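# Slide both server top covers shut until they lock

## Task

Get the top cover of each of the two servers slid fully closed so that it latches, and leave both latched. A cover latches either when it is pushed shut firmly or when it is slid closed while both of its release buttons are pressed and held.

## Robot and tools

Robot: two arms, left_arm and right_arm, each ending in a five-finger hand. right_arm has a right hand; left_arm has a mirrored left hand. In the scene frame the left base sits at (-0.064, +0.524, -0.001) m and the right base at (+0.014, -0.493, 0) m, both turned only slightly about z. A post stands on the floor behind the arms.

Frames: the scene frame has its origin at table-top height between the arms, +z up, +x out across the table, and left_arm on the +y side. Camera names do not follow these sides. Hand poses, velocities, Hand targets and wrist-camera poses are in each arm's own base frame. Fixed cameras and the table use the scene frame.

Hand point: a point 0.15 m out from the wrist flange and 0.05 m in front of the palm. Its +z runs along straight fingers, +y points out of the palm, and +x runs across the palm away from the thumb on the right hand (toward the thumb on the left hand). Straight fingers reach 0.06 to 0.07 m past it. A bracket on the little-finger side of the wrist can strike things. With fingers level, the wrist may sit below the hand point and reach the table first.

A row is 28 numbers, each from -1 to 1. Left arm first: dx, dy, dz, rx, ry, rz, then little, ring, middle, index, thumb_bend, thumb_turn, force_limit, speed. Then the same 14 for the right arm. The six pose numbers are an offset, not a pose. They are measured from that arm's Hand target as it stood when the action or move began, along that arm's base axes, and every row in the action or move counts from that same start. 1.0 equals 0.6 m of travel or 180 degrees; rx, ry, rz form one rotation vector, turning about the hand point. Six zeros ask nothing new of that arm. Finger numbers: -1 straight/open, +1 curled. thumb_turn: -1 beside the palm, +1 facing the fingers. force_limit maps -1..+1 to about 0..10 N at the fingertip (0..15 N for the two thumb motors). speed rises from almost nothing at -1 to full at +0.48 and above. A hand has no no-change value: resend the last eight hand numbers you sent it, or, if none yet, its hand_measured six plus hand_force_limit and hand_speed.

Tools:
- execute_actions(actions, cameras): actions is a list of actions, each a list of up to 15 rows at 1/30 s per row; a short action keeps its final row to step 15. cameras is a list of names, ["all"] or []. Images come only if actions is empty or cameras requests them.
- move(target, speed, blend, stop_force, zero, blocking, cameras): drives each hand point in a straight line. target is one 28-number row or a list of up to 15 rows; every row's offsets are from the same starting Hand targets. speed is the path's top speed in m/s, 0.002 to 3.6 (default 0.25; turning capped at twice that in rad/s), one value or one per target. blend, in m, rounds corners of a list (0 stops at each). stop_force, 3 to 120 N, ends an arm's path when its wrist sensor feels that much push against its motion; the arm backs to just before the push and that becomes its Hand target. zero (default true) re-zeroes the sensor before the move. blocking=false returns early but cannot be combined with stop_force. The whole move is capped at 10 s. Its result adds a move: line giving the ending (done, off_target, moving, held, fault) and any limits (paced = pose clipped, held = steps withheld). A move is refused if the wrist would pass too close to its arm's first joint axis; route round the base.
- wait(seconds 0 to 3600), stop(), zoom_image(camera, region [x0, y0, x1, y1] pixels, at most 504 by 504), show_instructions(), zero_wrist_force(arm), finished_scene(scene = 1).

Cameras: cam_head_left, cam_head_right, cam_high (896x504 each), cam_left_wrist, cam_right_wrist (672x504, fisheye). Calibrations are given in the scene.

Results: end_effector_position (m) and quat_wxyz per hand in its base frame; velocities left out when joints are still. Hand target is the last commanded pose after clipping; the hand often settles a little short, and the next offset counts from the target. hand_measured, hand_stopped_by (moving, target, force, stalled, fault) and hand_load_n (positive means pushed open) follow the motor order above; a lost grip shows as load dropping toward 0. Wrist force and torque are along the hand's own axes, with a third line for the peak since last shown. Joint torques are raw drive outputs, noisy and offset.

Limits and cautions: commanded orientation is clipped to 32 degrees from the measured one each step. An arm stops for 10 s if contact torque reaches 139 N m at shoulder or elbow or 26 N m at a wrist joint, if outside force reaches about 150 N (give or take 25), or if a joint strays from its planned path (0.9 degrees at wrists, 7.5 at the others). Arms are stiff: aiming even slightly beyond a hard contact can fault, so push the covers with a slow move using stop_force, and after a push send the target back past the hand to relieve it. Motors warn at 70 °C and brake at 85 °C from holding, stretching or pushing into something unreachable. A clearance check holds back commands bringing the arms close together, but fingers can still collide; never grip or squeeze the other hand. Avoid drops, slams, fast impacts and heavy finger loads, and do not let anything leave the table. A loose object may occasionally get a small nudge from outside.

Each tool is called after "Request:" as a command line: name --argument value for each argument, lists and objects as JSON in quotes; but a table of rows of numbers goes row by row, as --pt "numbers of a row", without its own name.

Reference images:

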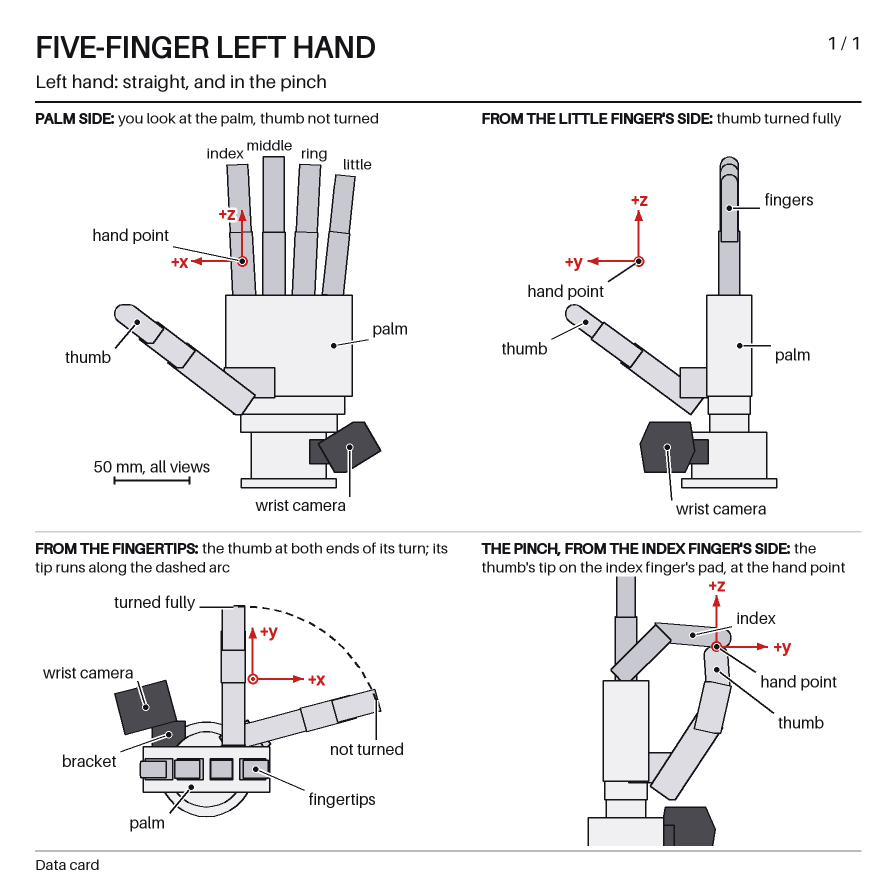

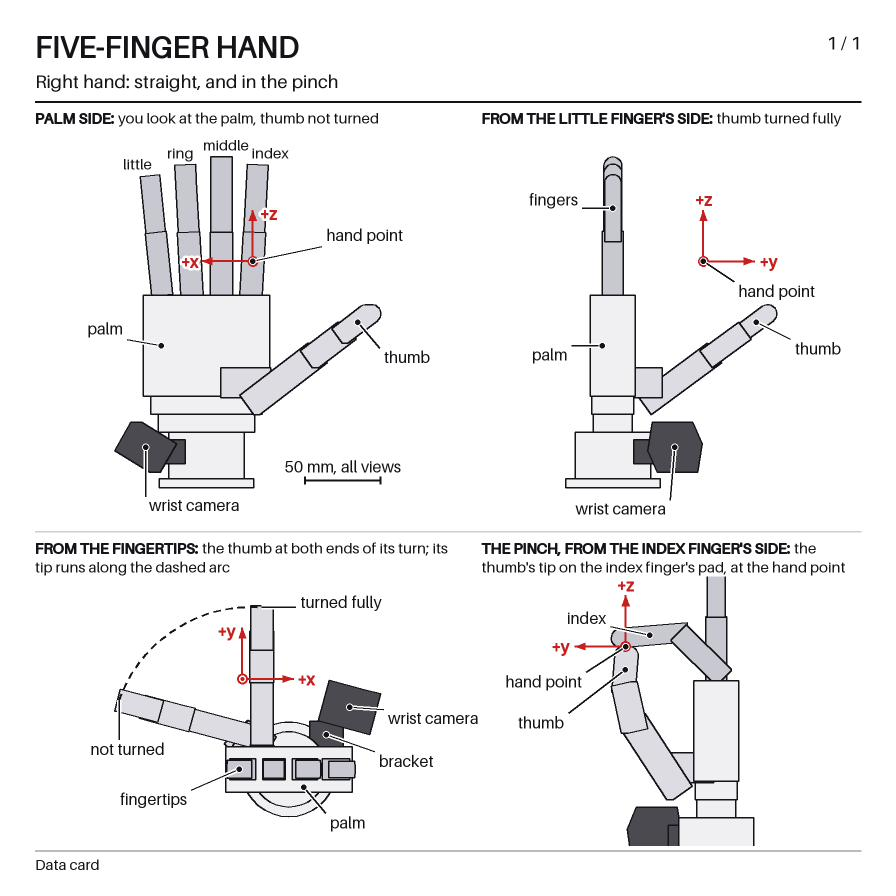

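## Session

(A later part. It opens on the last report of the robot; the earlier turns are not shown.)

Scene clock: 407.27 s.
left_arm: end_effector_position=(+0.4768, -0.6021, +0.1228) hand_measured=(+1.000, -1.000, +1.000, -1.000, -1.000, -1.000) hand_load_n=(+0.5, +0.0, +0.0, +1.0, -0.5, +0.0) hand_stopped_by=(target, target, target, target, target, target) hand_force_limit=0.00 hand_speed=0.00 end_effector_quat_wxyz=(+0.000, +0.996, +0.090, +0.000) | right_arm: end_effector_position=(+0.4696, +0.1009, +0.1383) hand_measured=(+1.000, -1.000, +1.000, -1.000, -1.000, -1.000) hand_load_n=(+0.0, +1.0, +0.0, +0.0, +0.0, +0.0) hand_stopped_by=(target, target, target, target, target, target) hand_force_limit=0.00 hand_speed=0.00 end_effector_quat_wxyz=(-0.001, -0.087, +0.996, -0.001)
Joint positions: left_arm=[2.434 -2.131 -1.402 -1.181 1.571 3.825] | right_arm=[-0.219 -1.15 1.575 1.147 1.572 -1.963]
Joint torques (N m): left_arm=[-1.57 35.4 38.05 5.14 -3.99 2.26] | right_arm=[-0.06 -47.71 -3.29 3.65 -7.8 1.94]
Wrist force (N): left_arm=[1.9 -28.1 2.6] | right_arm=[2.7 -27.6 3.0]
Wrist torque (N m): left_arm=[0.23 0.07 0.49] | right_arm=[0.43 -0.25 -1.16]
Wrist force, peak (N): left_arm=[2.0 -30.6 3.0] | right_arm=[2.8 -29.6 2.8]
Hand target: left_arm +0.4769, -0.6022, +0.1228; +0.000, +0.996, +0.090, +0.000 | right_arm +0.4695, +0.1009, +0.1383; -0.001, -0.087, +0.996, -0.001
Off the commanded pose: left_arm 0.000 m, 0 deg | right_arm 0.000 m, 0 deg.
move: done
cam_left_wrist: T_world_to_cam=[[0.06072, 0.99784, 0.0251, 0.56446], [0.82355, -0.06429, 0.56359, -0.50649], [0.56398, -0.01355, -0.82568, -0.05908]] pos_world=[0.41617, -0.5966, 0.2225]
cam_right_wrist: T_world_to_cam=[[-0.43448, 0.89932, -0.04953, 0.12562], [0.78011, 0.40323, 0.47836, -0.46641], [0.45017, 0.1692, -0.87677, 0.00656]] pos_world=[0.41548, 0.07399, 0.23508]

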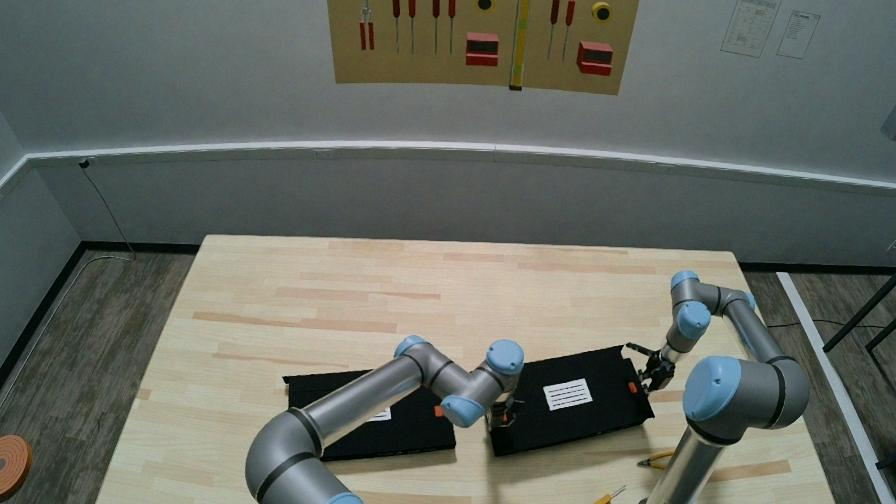

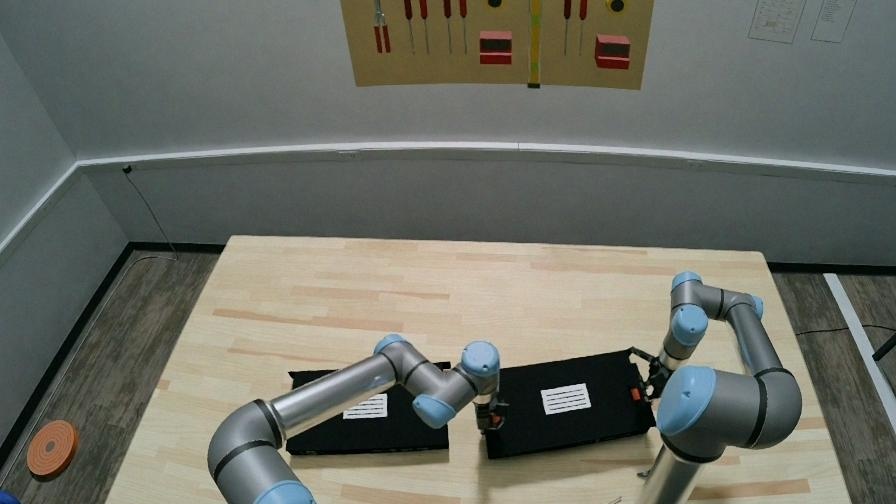

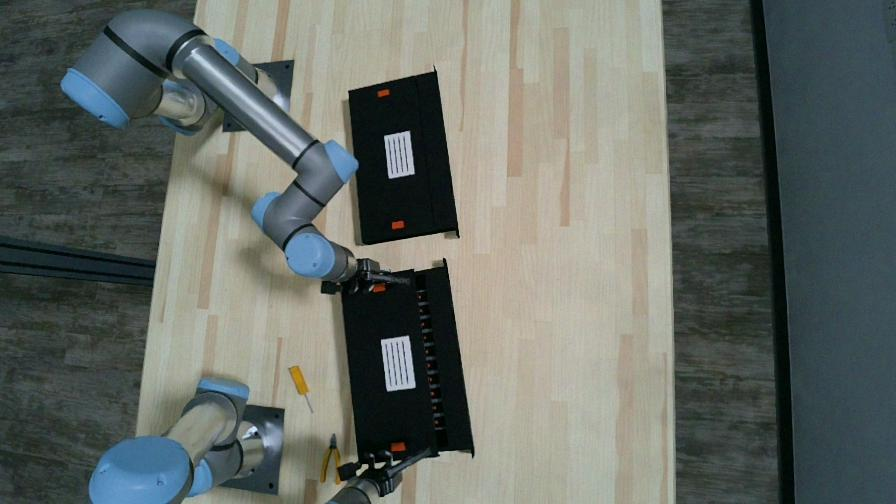

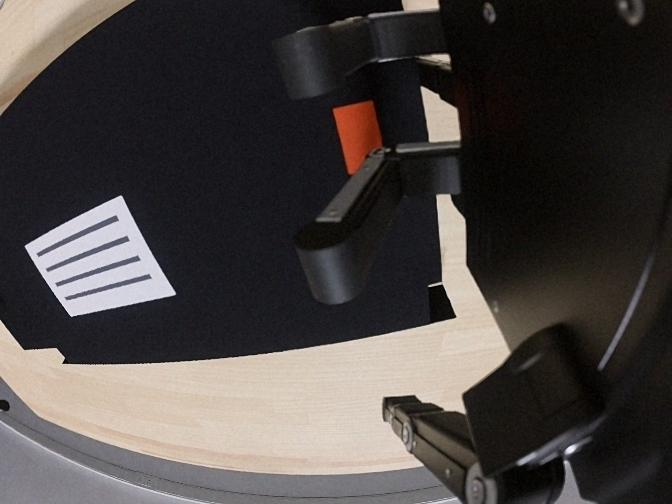

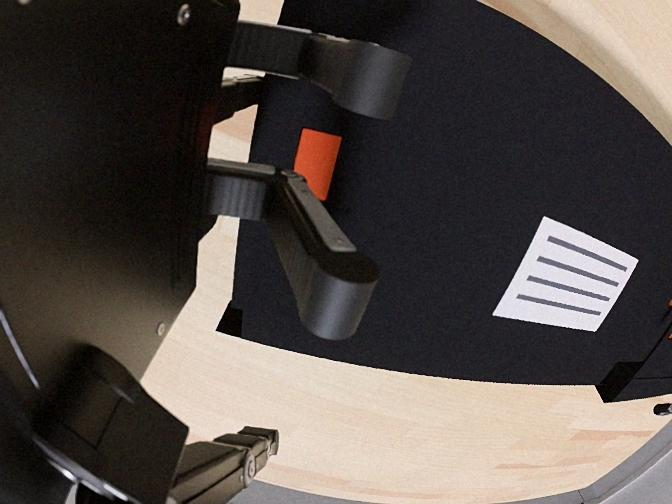

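Request:
zoom_image --camera "cam_high" --region '[330, 245, 480, 355]'

Request:
zoom_image --camera "cam_high" --region '[330, 370, 480, 480]'

Request:
zoom_image --camera "cam_left_wrist" --region '[380, 230, 480, 340]'

Request:
zoom_image --camera "cam_right_wrist" --region '[190, 220, 330, 360]'

Scaled by 3.360 from the camera's image (finer frame: 1280x720).

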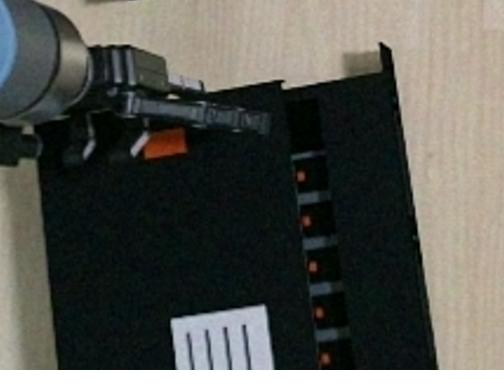

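Scaled by 3.360 from the camera's image (finer frame: 1280x720).

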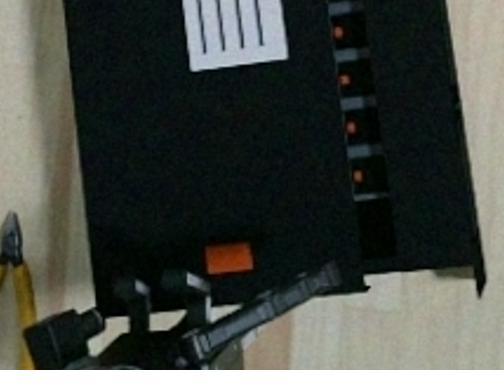

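Scaled by 4.582 from the camera's image (finer frame: 960x720).

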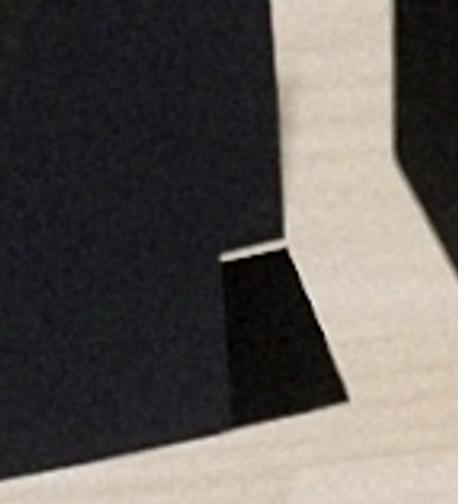

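Scaled by 3.600 from the camera's image (finer frame: 960x720).

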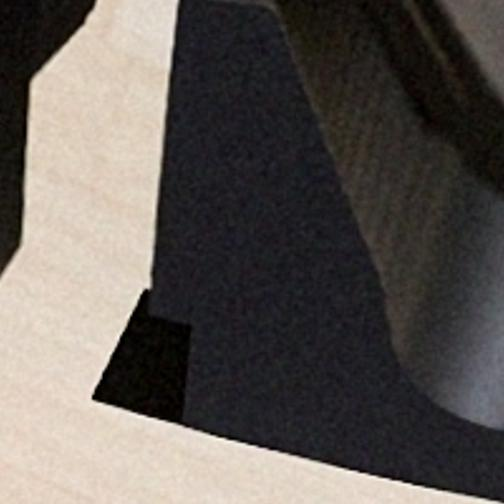

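Request:
move --pt "0 0 -0.0367 0 0 0 1 -1 1 -1 -1 -1 0 0.0 0 0 -0.0367 0 0 0 1 -1 1 -1 -1 -1 0 0.0" --speed 0.02 --cameras '["all"]'

Request:
zoom_image --camera "cam_high" --region '[330, 245, 480, 355]'

Request:
zoom_image --camera "cam_high" --region '[330, 370, 480, 480]'

Request:
zoom_image --camera "cam_left_wrist" --region '[380, 230, 480, 340]'

Request:
zoom_image --camera "cam_right_wrist" --region '[190, 220, 330, 360]'

Scene clock: 422.03 s.
left_arm: end_effector_position=(+0.4769, -0.6022, +0.1008) hand_measured=(+1.000, -1.000, +1.000, -1.000, -1.000, -1.000) hand_load_n=(+0.5, +0.5, +0.0, +1.0, +0.0, +0.0) hand_stopped_by=(target, target, target, target, target, target) hand_force_limit=0.00 hand_speed=0.00 end_effector_quat_wxyz=(+0.000, +0.996, +0.090, +0.000) | right_arm: end_effector_position=(+0.4695, +0.1009, +0.1164) hand_measured=(+1.000, -1.000, +1.000, -1.000, -1.000, -1.000) hand_load_n=(+0.0, +1.5, +0.0, +0.0, +0.0, +0.0) hand_stopped_by=(target, target, target, target, target, target) hand_force_limit=0.00 hand_speed=0.00 end_effector_quat_wxyz=(-0.001, -0.087, +0.996, -0.001)
Joint positions: left_arm=[2.434 -2.152 -1.429 -1.133 1.571 3.825] | right_arm=[-0.219 -1.127 1.603 1.096 1.572 -1.963]
Joint torques (N m): left_arm=[-2.04 36.38 23.14 10.53 -6.08 2.23] | right_arm=[-0.87 -23.22 -2.86 3.54 -7.15 1.96]
Wrist force (N): left_arm=[2.0 -27.0 2.6] | right_arm=[2.7 -26.9 3.0]
Wrist torque (N m): left_arm=[0.28 0.06 0.48] | right_arm=[0.40 -0.25 -1.12]
Wrist force, peak (N): left_arm=[1.7 -28.2 3.0] | right_arm=[2.7 -27.7 2.9]
Hand target: left_arm +0.4769, -0.6022, +0.1007; +0.000, +0.996, +0.090, +0.000 | right_arm +0.4695, +0.1009, +0.1163; -0.001, -0.087, +0.996, -0.001
Off the commanded pose: left_arm 0.000 m, 0 deg | right_arm 0.000 m, 0 deg.
move: done
cam_left_wrist: T_world_to_cam=[[0.06086, 0.99783, 0.02507, 0.56495], [0.82354, -0.06439, 0.56359, -0.4942], [0.56398, -0.01365, -0.82568, -0.07723]] pos_world=[0.41617, -0.5966, 0.2006]
cam_right_wrist: T_world_to_cam=[[-0.43426, 0.89943, -0.0495, 0.12443], [0.78023, 0.40304, 0.47834, -0.45592], [0.45018, 0.1691, -0.87678, -0.01272]] pos_world=[0.41548, 0.07399, 0.21308]

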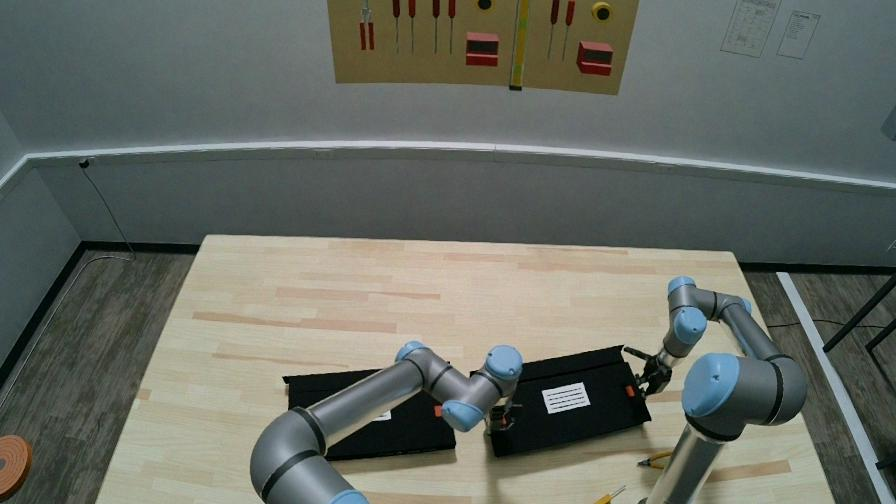

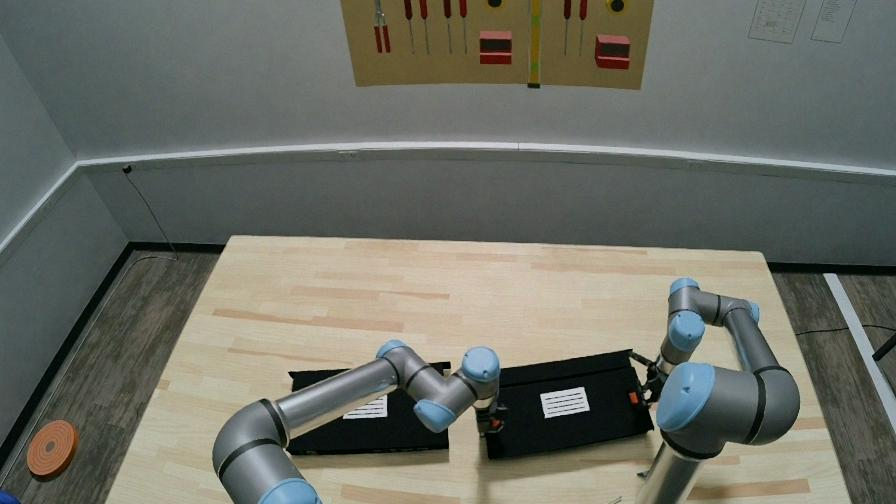

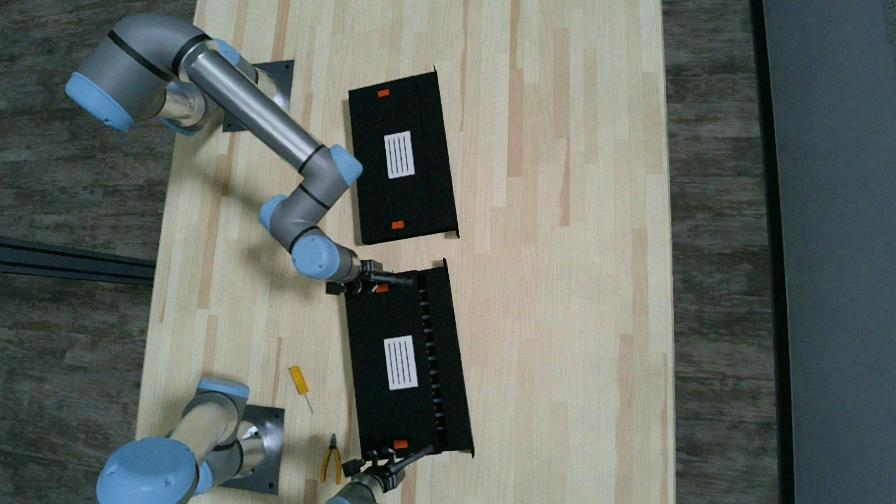

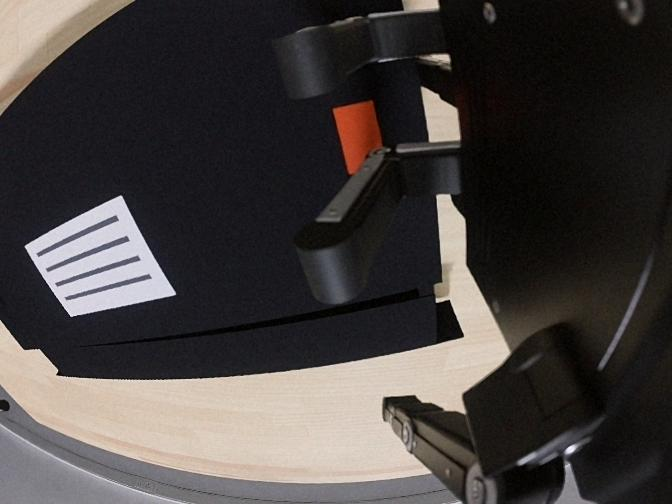

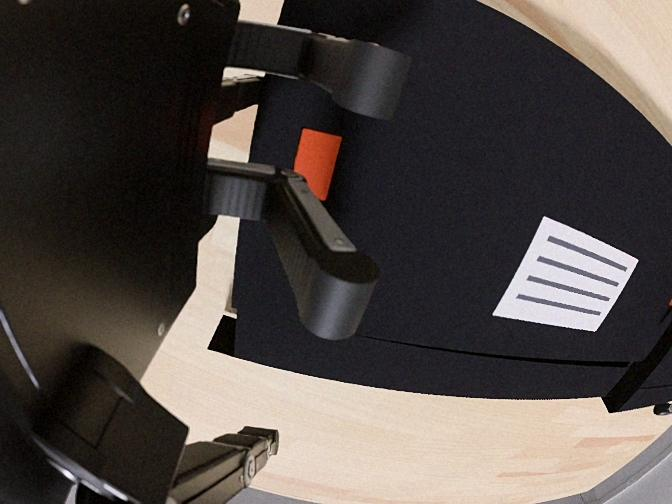

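Scaled by 3.360 from the camera's image (finer frame: 1280x720).

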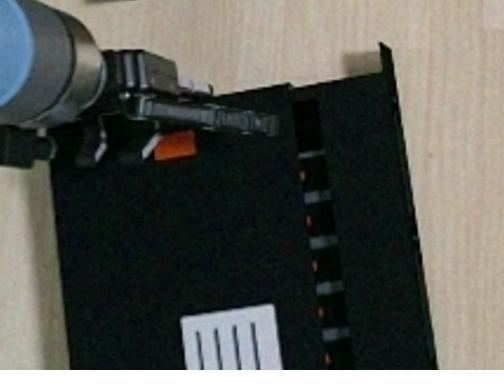

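Scaled by 3.360 from the camera's image (finer frame: 1280x720).

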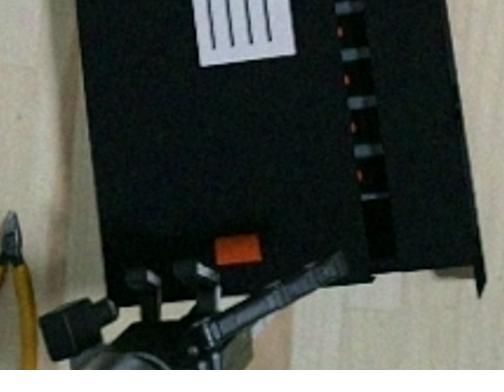

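Scaled by 4.582 from the camera's image (finer frame: 960x720).

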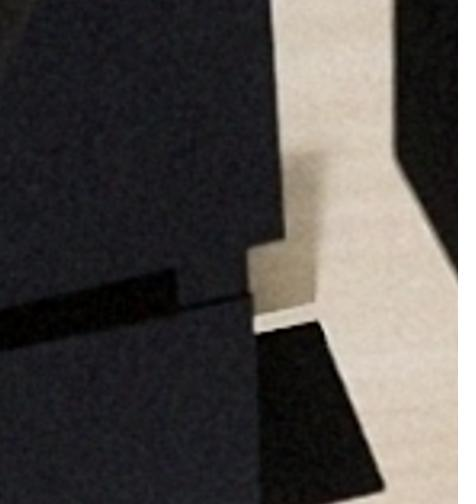

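Scaled by 3.600 from the camera's image (finer frame: 960x720).

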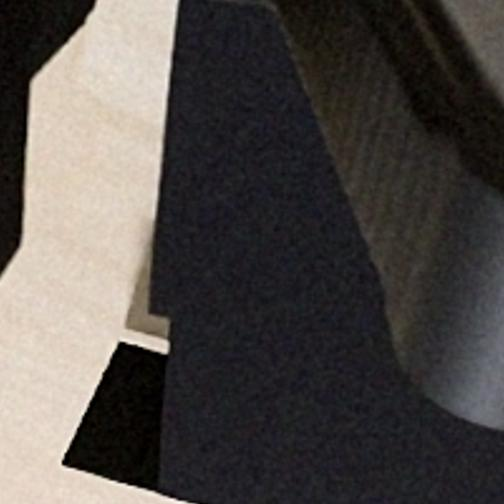

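Request:
move --pt "0 0 -0.03 0 0 0 1 -1 1 -1 -1 -1 0 0.0 0 0 -0.03 0 0 0 1 -1 1 -1 -1 -1 0 0.0" --speed 0.006 --stop_force 4 --cameras '["all"]'

Scene clock: 437.07 s.
left_arm: end_effector_position=(+0.4769, -0.6022, +0.0949) hand_measured=(+1.000, -1.000, +1.000, -1.000, -1.000, -1.000) hand_load_n=(+0.0, +0.5, +0.0, +1.0, +0.0, +0.0) hand_stopped_by=(target, target, target, target, target, target) hand_force_limit=0.00 hand_speed=0.00 end_effector_quat_wxyz=(+0.000, +0.996, +0.090, +0.000) | right_arm: end_effector_position=(+0.4695, +0.1009, +0.1111) hand_measured=(+1.000, -1.000, +1.000, -1.000, -1.000, -1.000) hand_load_n=(+0.0, +1.5, +0.0, +0.0, +0.0, +0.0) hand_stopped_by=(target, target, target, target, target, target) hand_force_limit=0.00 hand_speed=0.00 end_effector_quat_wxyz=(-0.001, -0.087, +0.996, -0.001)
Joint positions: left_arm=[2.434 -2.158 -1.435 -1.12 1.571 3.825] | right_arm=[-0.219 -1.121 1.61 1.083 1.572 -1.963]
Joint torques (N m): left_arm=[-1.74 62.77 35.04 4.68 -6.32 2.27] | right_arm=[3.56 -44.04 -21.8 5.54 -7.09 1.95]
Wrist force (N): left_arm=[2.3 -25.6 0.0] | right_arm=[2.2 -29.5 -2.0]
Wrist torque (N m): left_arm=[0.46 0.02 0.48] | right_arm=[0.74 -0.04 -1.27]
Wrist force, peak (N): left_arm=[0.3 -29.5 -6.6] | right_arm=[-0.4 -31.0 -10.0]
Hand target: left_arm +0.4769, -0.6022, +0.0949; +0.000, +0.996, +0.090, +0.000 (not the last commanded pose) | right_arm +0.4695, +0.1009, +0.1111; -0.001, -0.087, +0.996, -0.001 (not the last commanded pose)
Off the commanded pose: left_arm 0.012 m, 0 deg | right_arm 0.013 m, 0 deg.
move: contact (left_arm, right_arm)
cam_left_wrist: T_world_to_cam=[[0.06086, 0.99783, 0.02507, 0.5651], [0.82354, -0.06439, 0.56359, -0.49082], [0.56398, -0.01365, -0.82568, -0.08218]] pos_world=[0.41617, -0.5966, 0.1946]
cam_right_wrist: T_world_to_cam=[[-0.43426, 0.89943, -0.0495, 0.12416], [0.78023, 0.40304, 0.47834, -0.45338], [0.45018, 0.1691, -0.87678, -0.01737]] pos_world=[0.41548, 0.07399, 0.20778]

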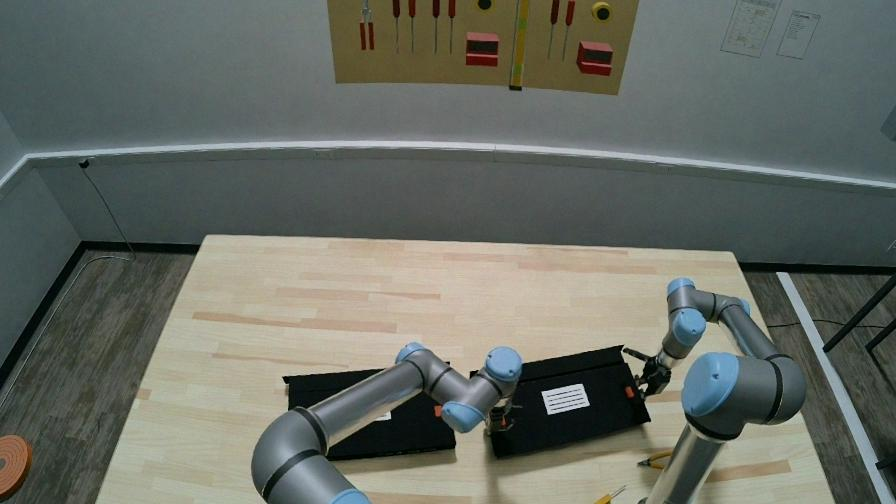

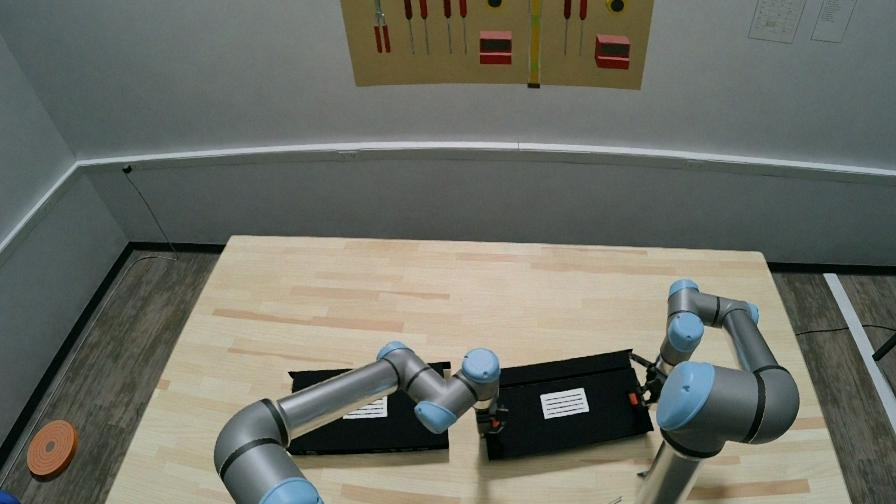

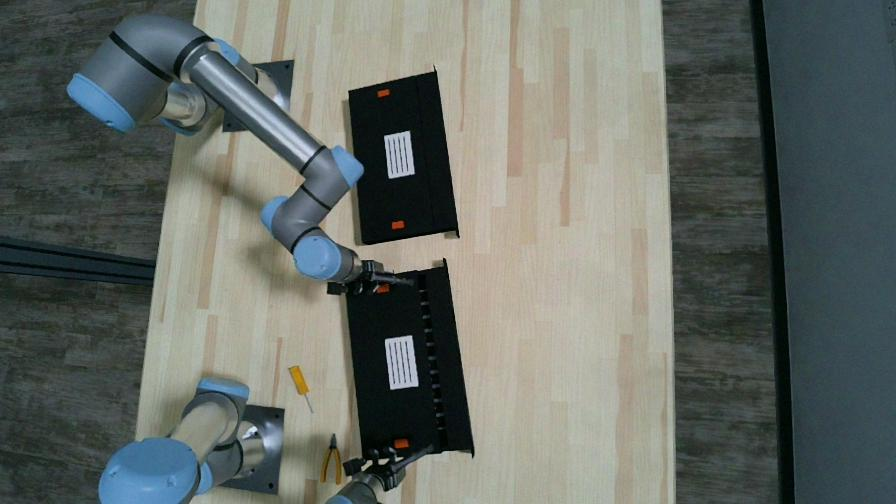

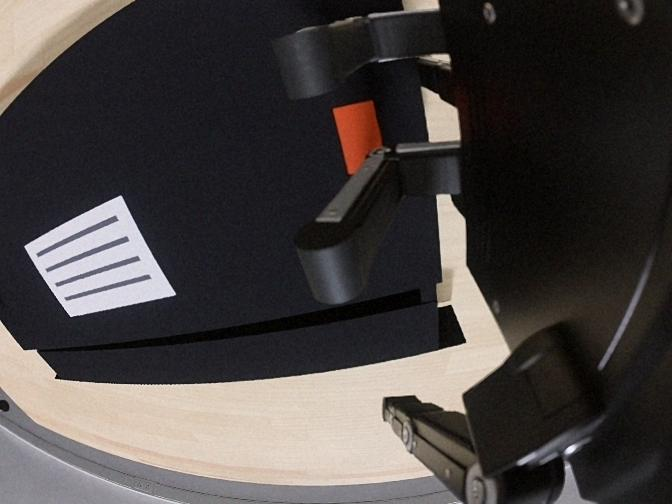

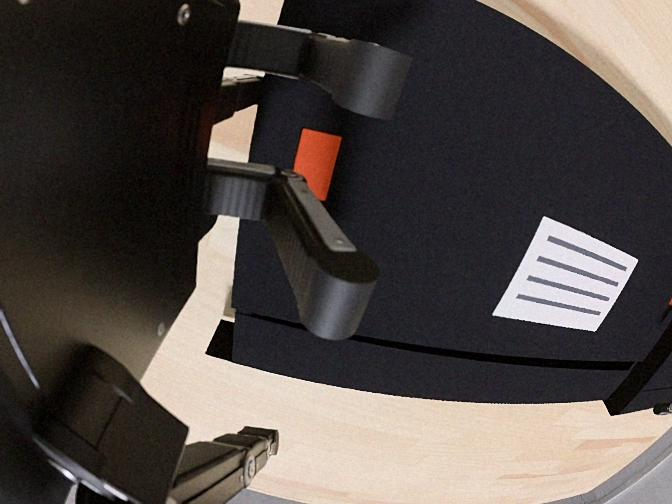

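Request:
zoom_image --camera "cam_left_wrist" --region '[340, 260, 480, 360]'

Request:
zoom_image --camera "cam_right_wrist" --region '[190, 270, 330, 370]'

Request:
zoom_image --camera "cam_high" --region '[400, 400, 480, 470]'

Request:
zoom_image --camera "cam_high" --region '[330, 430, 410, 480]'

Scaled by 3.600 from the camera's image (finer frame: 960x720).

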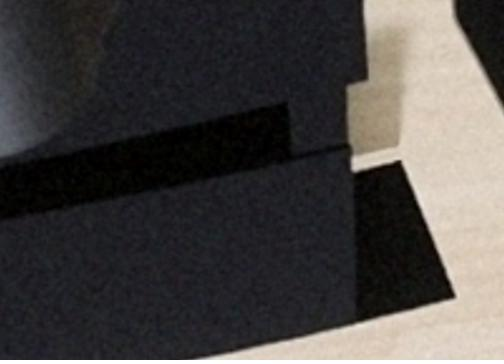

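Scaled by 3.600 from the camera's image (finer frame: 960x720).

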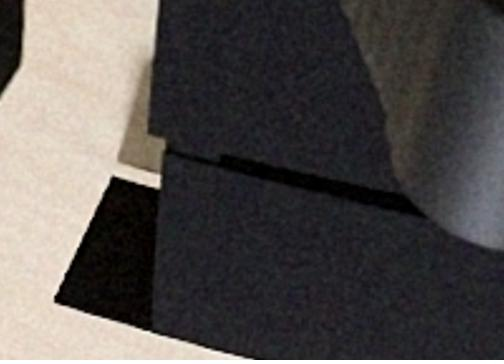

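Scaled by 6.300 from the camera's image (finer frame: 1280x720).

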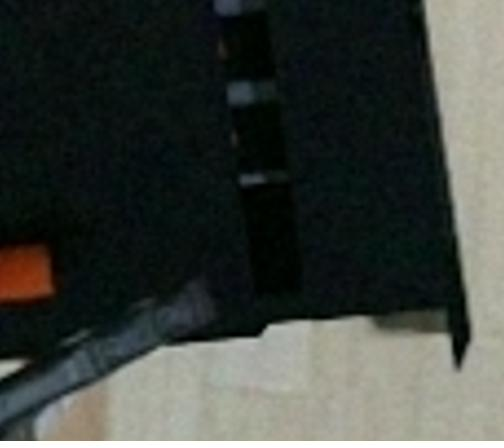

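Scaled by 6.300 from the camera's image (finer frame: 1280x720).

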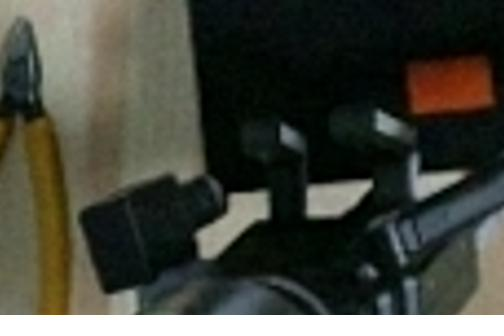

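Request:
move --pt "0 0 0.005 0 0 0 1 -1 1 -1 -1 -1 0 0.0 0 0 0.005 0 0 0 1 -1 1 -1 -1 -1 0 0.0" --pt "0.00056 -0.00312 0.005 0 0 0 1 -1 1 -1 -1 -1 0 0.0 0.00062 -0.0031 0.005 0 0 0 1 -1 1 -1 -1 -1 0 0.0" --speed 0.01

Request:
move --pt "0 0 0 0 0 0 1 -1 1 -1 -1 -1 0 0.0 0 0 -0.035 0 0 0 1 -1 1 -1 -1 -1 0 0.0" --speed 0.006 --stop_force 5 --cameras '["cam_high","cam_left_wrist","cam_right_wrist"]'

Request:
zoom_image --camera "cam_left_wrist" --region '[340, 260, 480, 360]'

Request:
zoom_image --camera "cam_right_wrist" --region '[190, 270, 330, 370]'

Scene clock: 462.07 s.
left_arm: end_effector_position=(+0.4772, -0.6039, +0.0980) hand_measured=(+1.000, -1.000, +1.000, -1.000, -1.000, -1.000) hand_load_n=(+0.0, +1.0, +0.0, +1.5, +0.0, +0.0) hand_stopped_by=(target, target, target, target, target, target) hand_force_limit=0.00 hand_speed=0.00 end_effector_quat_wxyz=(+0.000, +0.996, +0.090, +0.000) | right_arm: end_effector_position=(+0.4699, +0.0992, +0.1142) hand_measured=(+1.000, -1.000, +1.000, -1.000, -1.000, -1.000) hand_load_n=(+0.0, +0.5, +0.0, +0.0, -0.5, +0.0) hand_stopped_by=(target, target, target, target, target, target) hand_force_limit=0.00 hand_speed=0.00 end_effector_quat_wxyz=(-0.001, -0.087, +0.996, +0.000)
Joint positions: left_arm=[2.432 -2.158 -1.426 -1.129 1.571 3.823] | right_arm=[-0.223 -1.124 1.606 1.091 1.572 -1.967]
Joint torques (N m): left_arm=[-27.55 33.1 42.57 10.22 -7.9 -2.12] | right_arm=[-9.34 -24.23 -26.62 1.95 -3.03 -1.49]
Wrist force (N): left_arm=[0.7 -54.4 -5.6] | right_arm=[1.3 -5.8 4.2]
Wrist torque (N m): left_arm=[1.67 -0.17 1.38] | right_arm=[0.11 -0.10 -0.18]
Wrist force, peak (N): left_arm=[0.7 -54.4 -5.6] | right_arm=[2.1 -29.5 -1.9]
Hand target: left_arm +0.4772, -0.6040, +0.0979; +0.000, +0.996, +0.090, +0.000 | right_arm +0.4699, +0.0990, +0.1141; -0.001, -0.087, +0.996, -0.001
Off the commanded pose: left_arm 0.000 m, 0 deg | right_arm 0.000 m, 0 deg.
move: done

Scene clock: 463.87 s.
left_arm: end_effector_position=(+0.4772, -0.6040, +0.0979) hand_measured=(+1.000, -1.000, +1.000, -1.000, -1.000, -1.000) hand_load_n=(+0.0, +1.0, +0.0, +1.5, +0.0, +0.0) hand_stopped_by=(target, target, target, target, target, target) hand_force_limit=0.00 hand_speed=0.00 end_effector_quat_wxyz=(+0.000, +0.996, +0.090, +0.000) | right_arm: end_effector_position=(+0.4699, +0.0990, +0.1106) hand_measured=(+1.000, -1.000, +1.000, -1.000, -1.000, -1.000) hand_load_n=(+0.0, +0.0, +0.0, +0.0, +0.0, +0.0) hand_stopped_by=(target, target, target, target, target, target) hand_force_limit=0.00 hand_speed=0.00 end_effector_quat_wxyz=(-0.001, -0.087, +0.996, -0.001)
Joint positions: left_arm=[2.432 -2.158 -1.426 -1.129 1.571 3.823] | right_arm=[-0.223 -1.12 1.61 1.083 1.572 -1.967]
Joint torques (N m): left_arm=[-24.54 43.94 38.93 14.23 -10.55 -2.18] | right_arm=[-10.48 -46.92 -25.86 3.72 -0.76 -1.48]
Wrist force (N): left_arm=[3.3 -47.8 -3.3] | right_arm=[0.1 -1.7 0.7]
Wrist torque (N m): left_arm=[1.69 -0.25 1.36] | right_arm=[0.04 -0.09 -0.04]
Wrist force, peak (N): left_arm=[0.6 -55.6 -6.3] | right_arm=[0.0 -6.8 4.3]
Hand target: left_arm +0.4772, -0.6040, +0.0979; +0.000, +0.996, +0.090, +0.000 | right_arm +0.4699, +0.0990, +0.1106; -0.001, -0.087, +0.996, -0.001 (not the last commanded pose)
Off the commanded pose: left_arm 0.000 m, 0 deg | right_arm 0.018 m, 0 deg.
move: contact (right_arm)
cam_left_wrist: T_world_to_cam=[[0.06086, 0.99783, 0.02507, 0.5669], [0.82354, -0.06439, 0.56359, -0.49296], [0.56398, -0.01365, -0.82568, -0.07995]] pos_world=[0.41657, -0.5985, 0.1976]
cam_right_wrist: T_world_to_cam=[[-0.43426, 0.89943, -0.0495, 0.12603], [0.78023, 0.40304, 0.47834, -0.45273], [0.45018, 0.1691, -0.87678, -0.01758]] pos_world=[0.41588, 0.07209, 0.20738]

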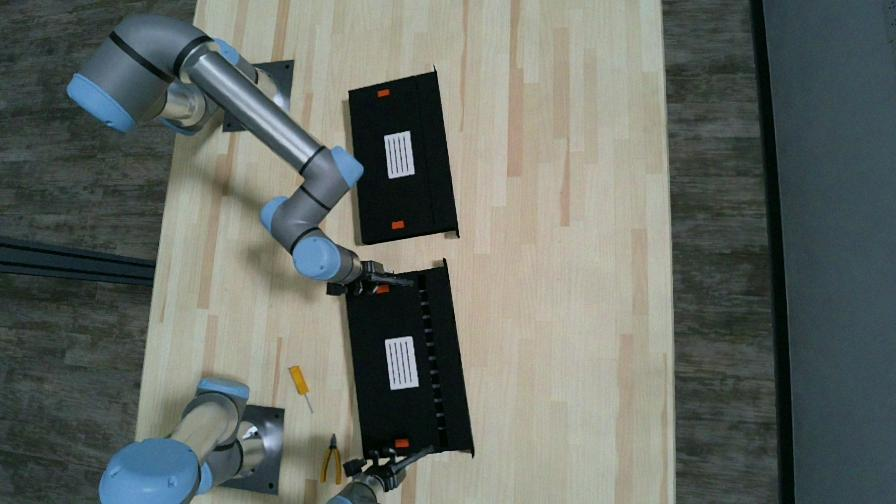

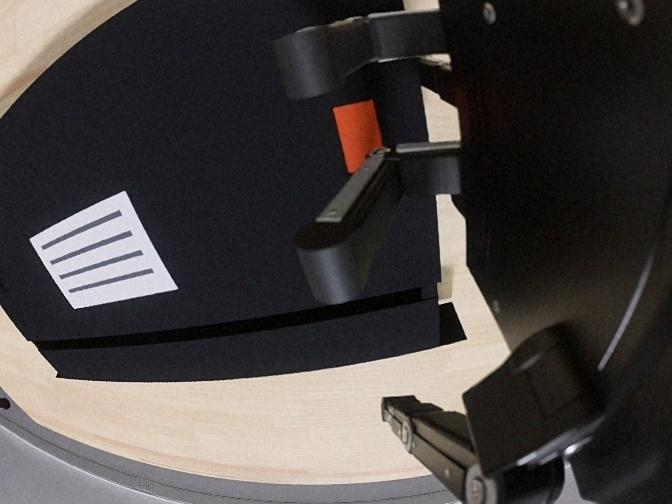

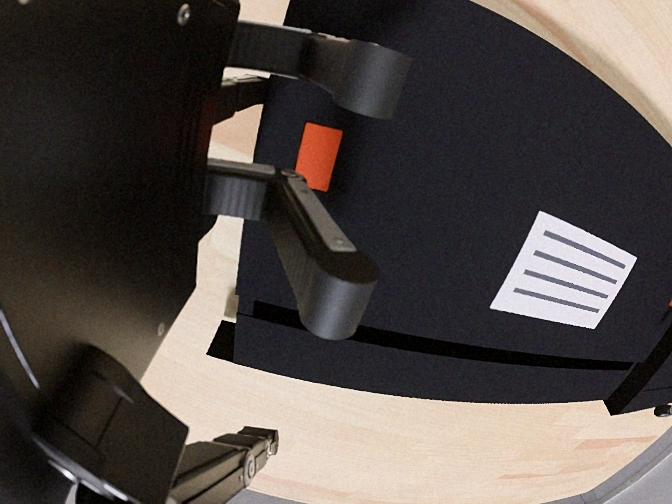

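Scaled by 3.600 from the camera's image (finer frame: 960x720).

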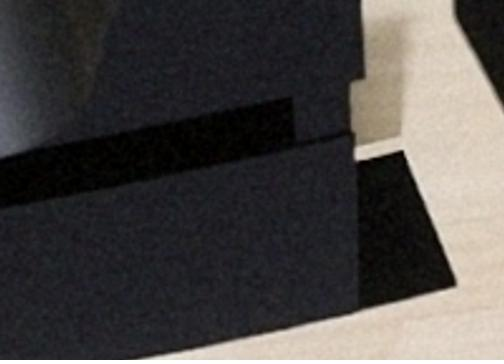

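Scaled by 3.600 from the camera's image (finer frame: 960x720).

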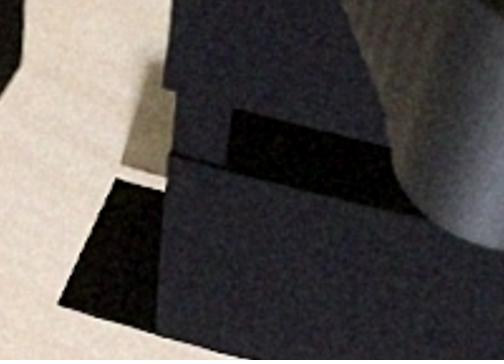

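Request:
move --pt "-0.00089 0.00492 0 0 0 0 1 -1 1 -1 -1 -1 0 0.0 0 0 0 0 0 0 1 -1 1 -1 -1 -1 0 0.0" --speed 0.01 --cameras '["cam_high","cam_left_wrist","cam_right_wrist"]'

Request:
zoom_image --camera "cam_left_wrist" --region '[340, 240, 480, 360]'

Request:
zoom_image --camera "cam_right_wrist" --region '[190, 250, 330, 370]'

Request:
zoom_image --camera "cam_high" --region '[400, 400, 480, 470]'

Request:
zoom_image --camera "cam_high" --region '[380, 240, 460, 310]'

Scene clock: 469.93 s.
left_arm: end_effector_position=(+0.4767, -0.6012, +0.0979) hand_measured=(+1.000, -1.000, +1.000, -1.000, -1.000, -1.000) hand_load_n=(+0.0, -0.5, +0.0, +0.0, +0.0, +0.0) hand_stopped_by=(target, target, target, target, target, target) hand_force_limit=0.00 hand_speed=0.00 end_effector_quat_wxyz=(+0.000, +0.996, +0.090, +0.000) | right_arm: end_effector_position=(+0.4699, +0.0990, +0.1106) hand_measured=(+1.000, -1.000, +1.000, -1.000, -1.000, -1.000) hand_load_n=(+0.0, +0.0, +0.0, +0.0, +0.0, +0.0) hand_stopped_by=(target, target, target, target, target, target) hand_force_limit=0.00 hand_speed=0.00 end_effector_quat_wxyz=(-0.001, -0.087, +0.996, -0.001)
Joint positions: left_arm=[2.435 -2.153 -1.435 -1.126 1.571 3.826] | right_arm=[-0.223 -1.12 1.61 1.083 1.572 -1.967]
Joint torques (N m): left_arm=[8.49 60.26 14.64 5.03 1.57 1.71] | right_arm=[-6.71 -46 -25.11 3.07 -1.53 -1.74]
Wrist force (N): left_arm=[-1.5 1.3 -0.7] | right_arm=[0.6 0.3 0.1]
Wrist torque (N m): left_arm=[0.33 0.24 -0.06] | right_arm=[0.14 -0.04 0.07]
Wrist force, peak (N): left_arm=[3.4 -48.3 -3.2] | right_arm=[0.0 -1.6 1.0]
Hand target: left_arm +0.4767, -0.6011, +0.0979; +0.000, +0.996, +0.090, +0.000 | right_arm +0.4699, +0.0990, +0.1106; -0.001, -0.087, +0.996, -0.001
Off the commanded pose: left_arm 0.000 m, 0 deg | right_arm 0.000 m, 0 deg.
move: done
cam_left_wrist: T_world_to_cam=[[0.06091, 0.99783, 0.02499, 0.56403], [0.82349, -0.06438, 0.56366, -0.49233], [0.56405, -0.01375, -0.82563, -0.07959]] pos_world=[0.41597, -0.5956, 0.1977]
cam_right_wrist: T_world_to_cam=[[-0.43426, 0.89943, -0.0495, 0.12603], [0.78023, 0.40304, 0.47834, -0.45273], [0.45018, 0.1691, -0.87678, -0.01758]] pos_world=[0.41588, 0.07209, 0.20738]

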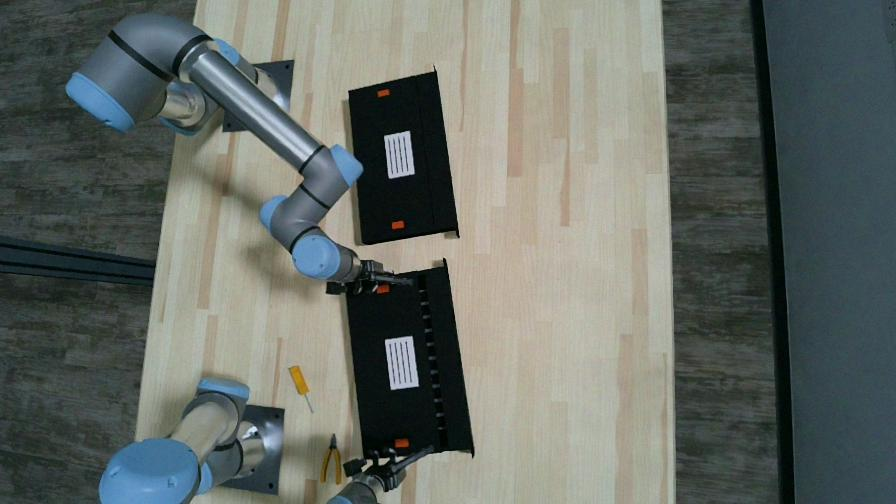

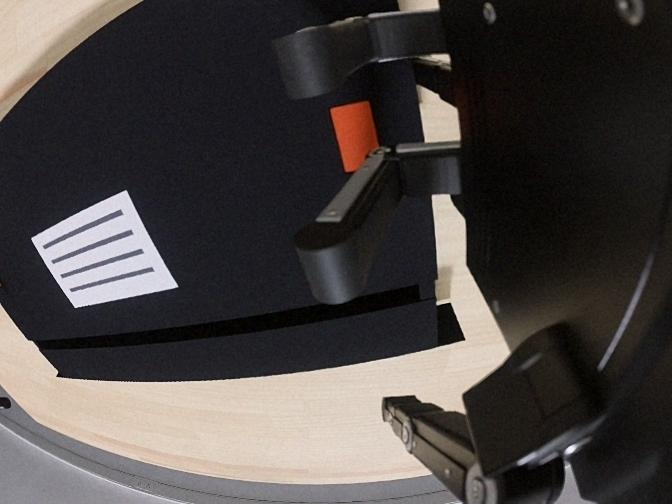

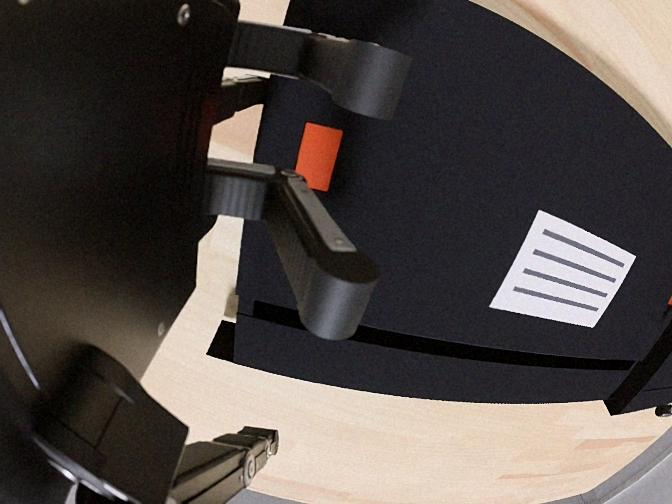

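Scaled by 3.600 from the camera's image (finer frame: 960x720).

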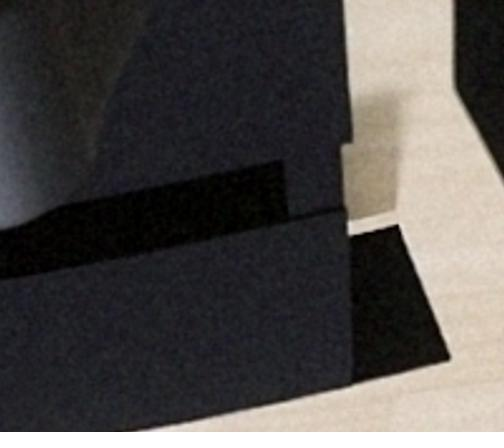

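Scaled by 3.600 from the camera's image (finer frame: 960x720).

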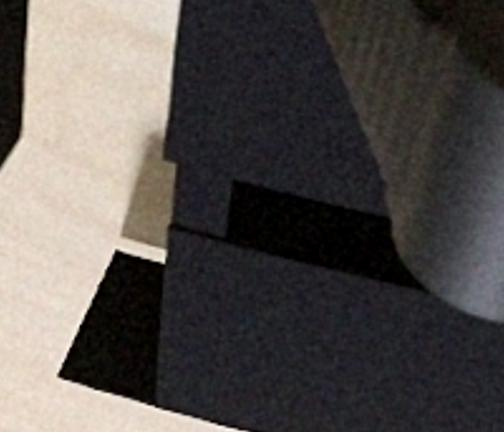

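Scaled by 6.300 from the camera's image (finer frame: 1280x720).

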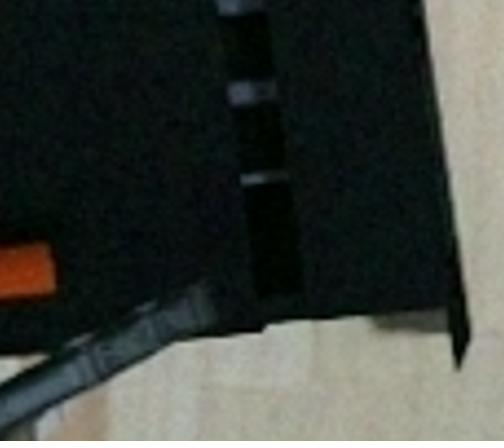

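Scaled by 6.300 from the camera's image (finer frame: 1280x720).

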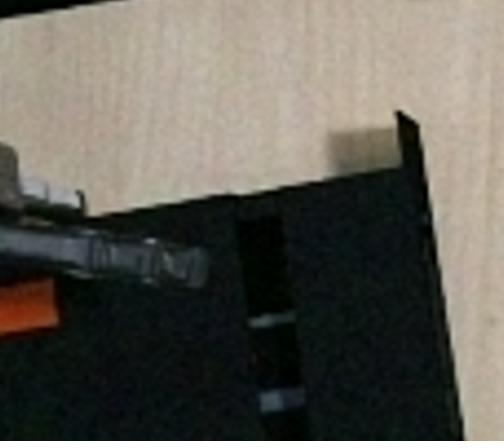

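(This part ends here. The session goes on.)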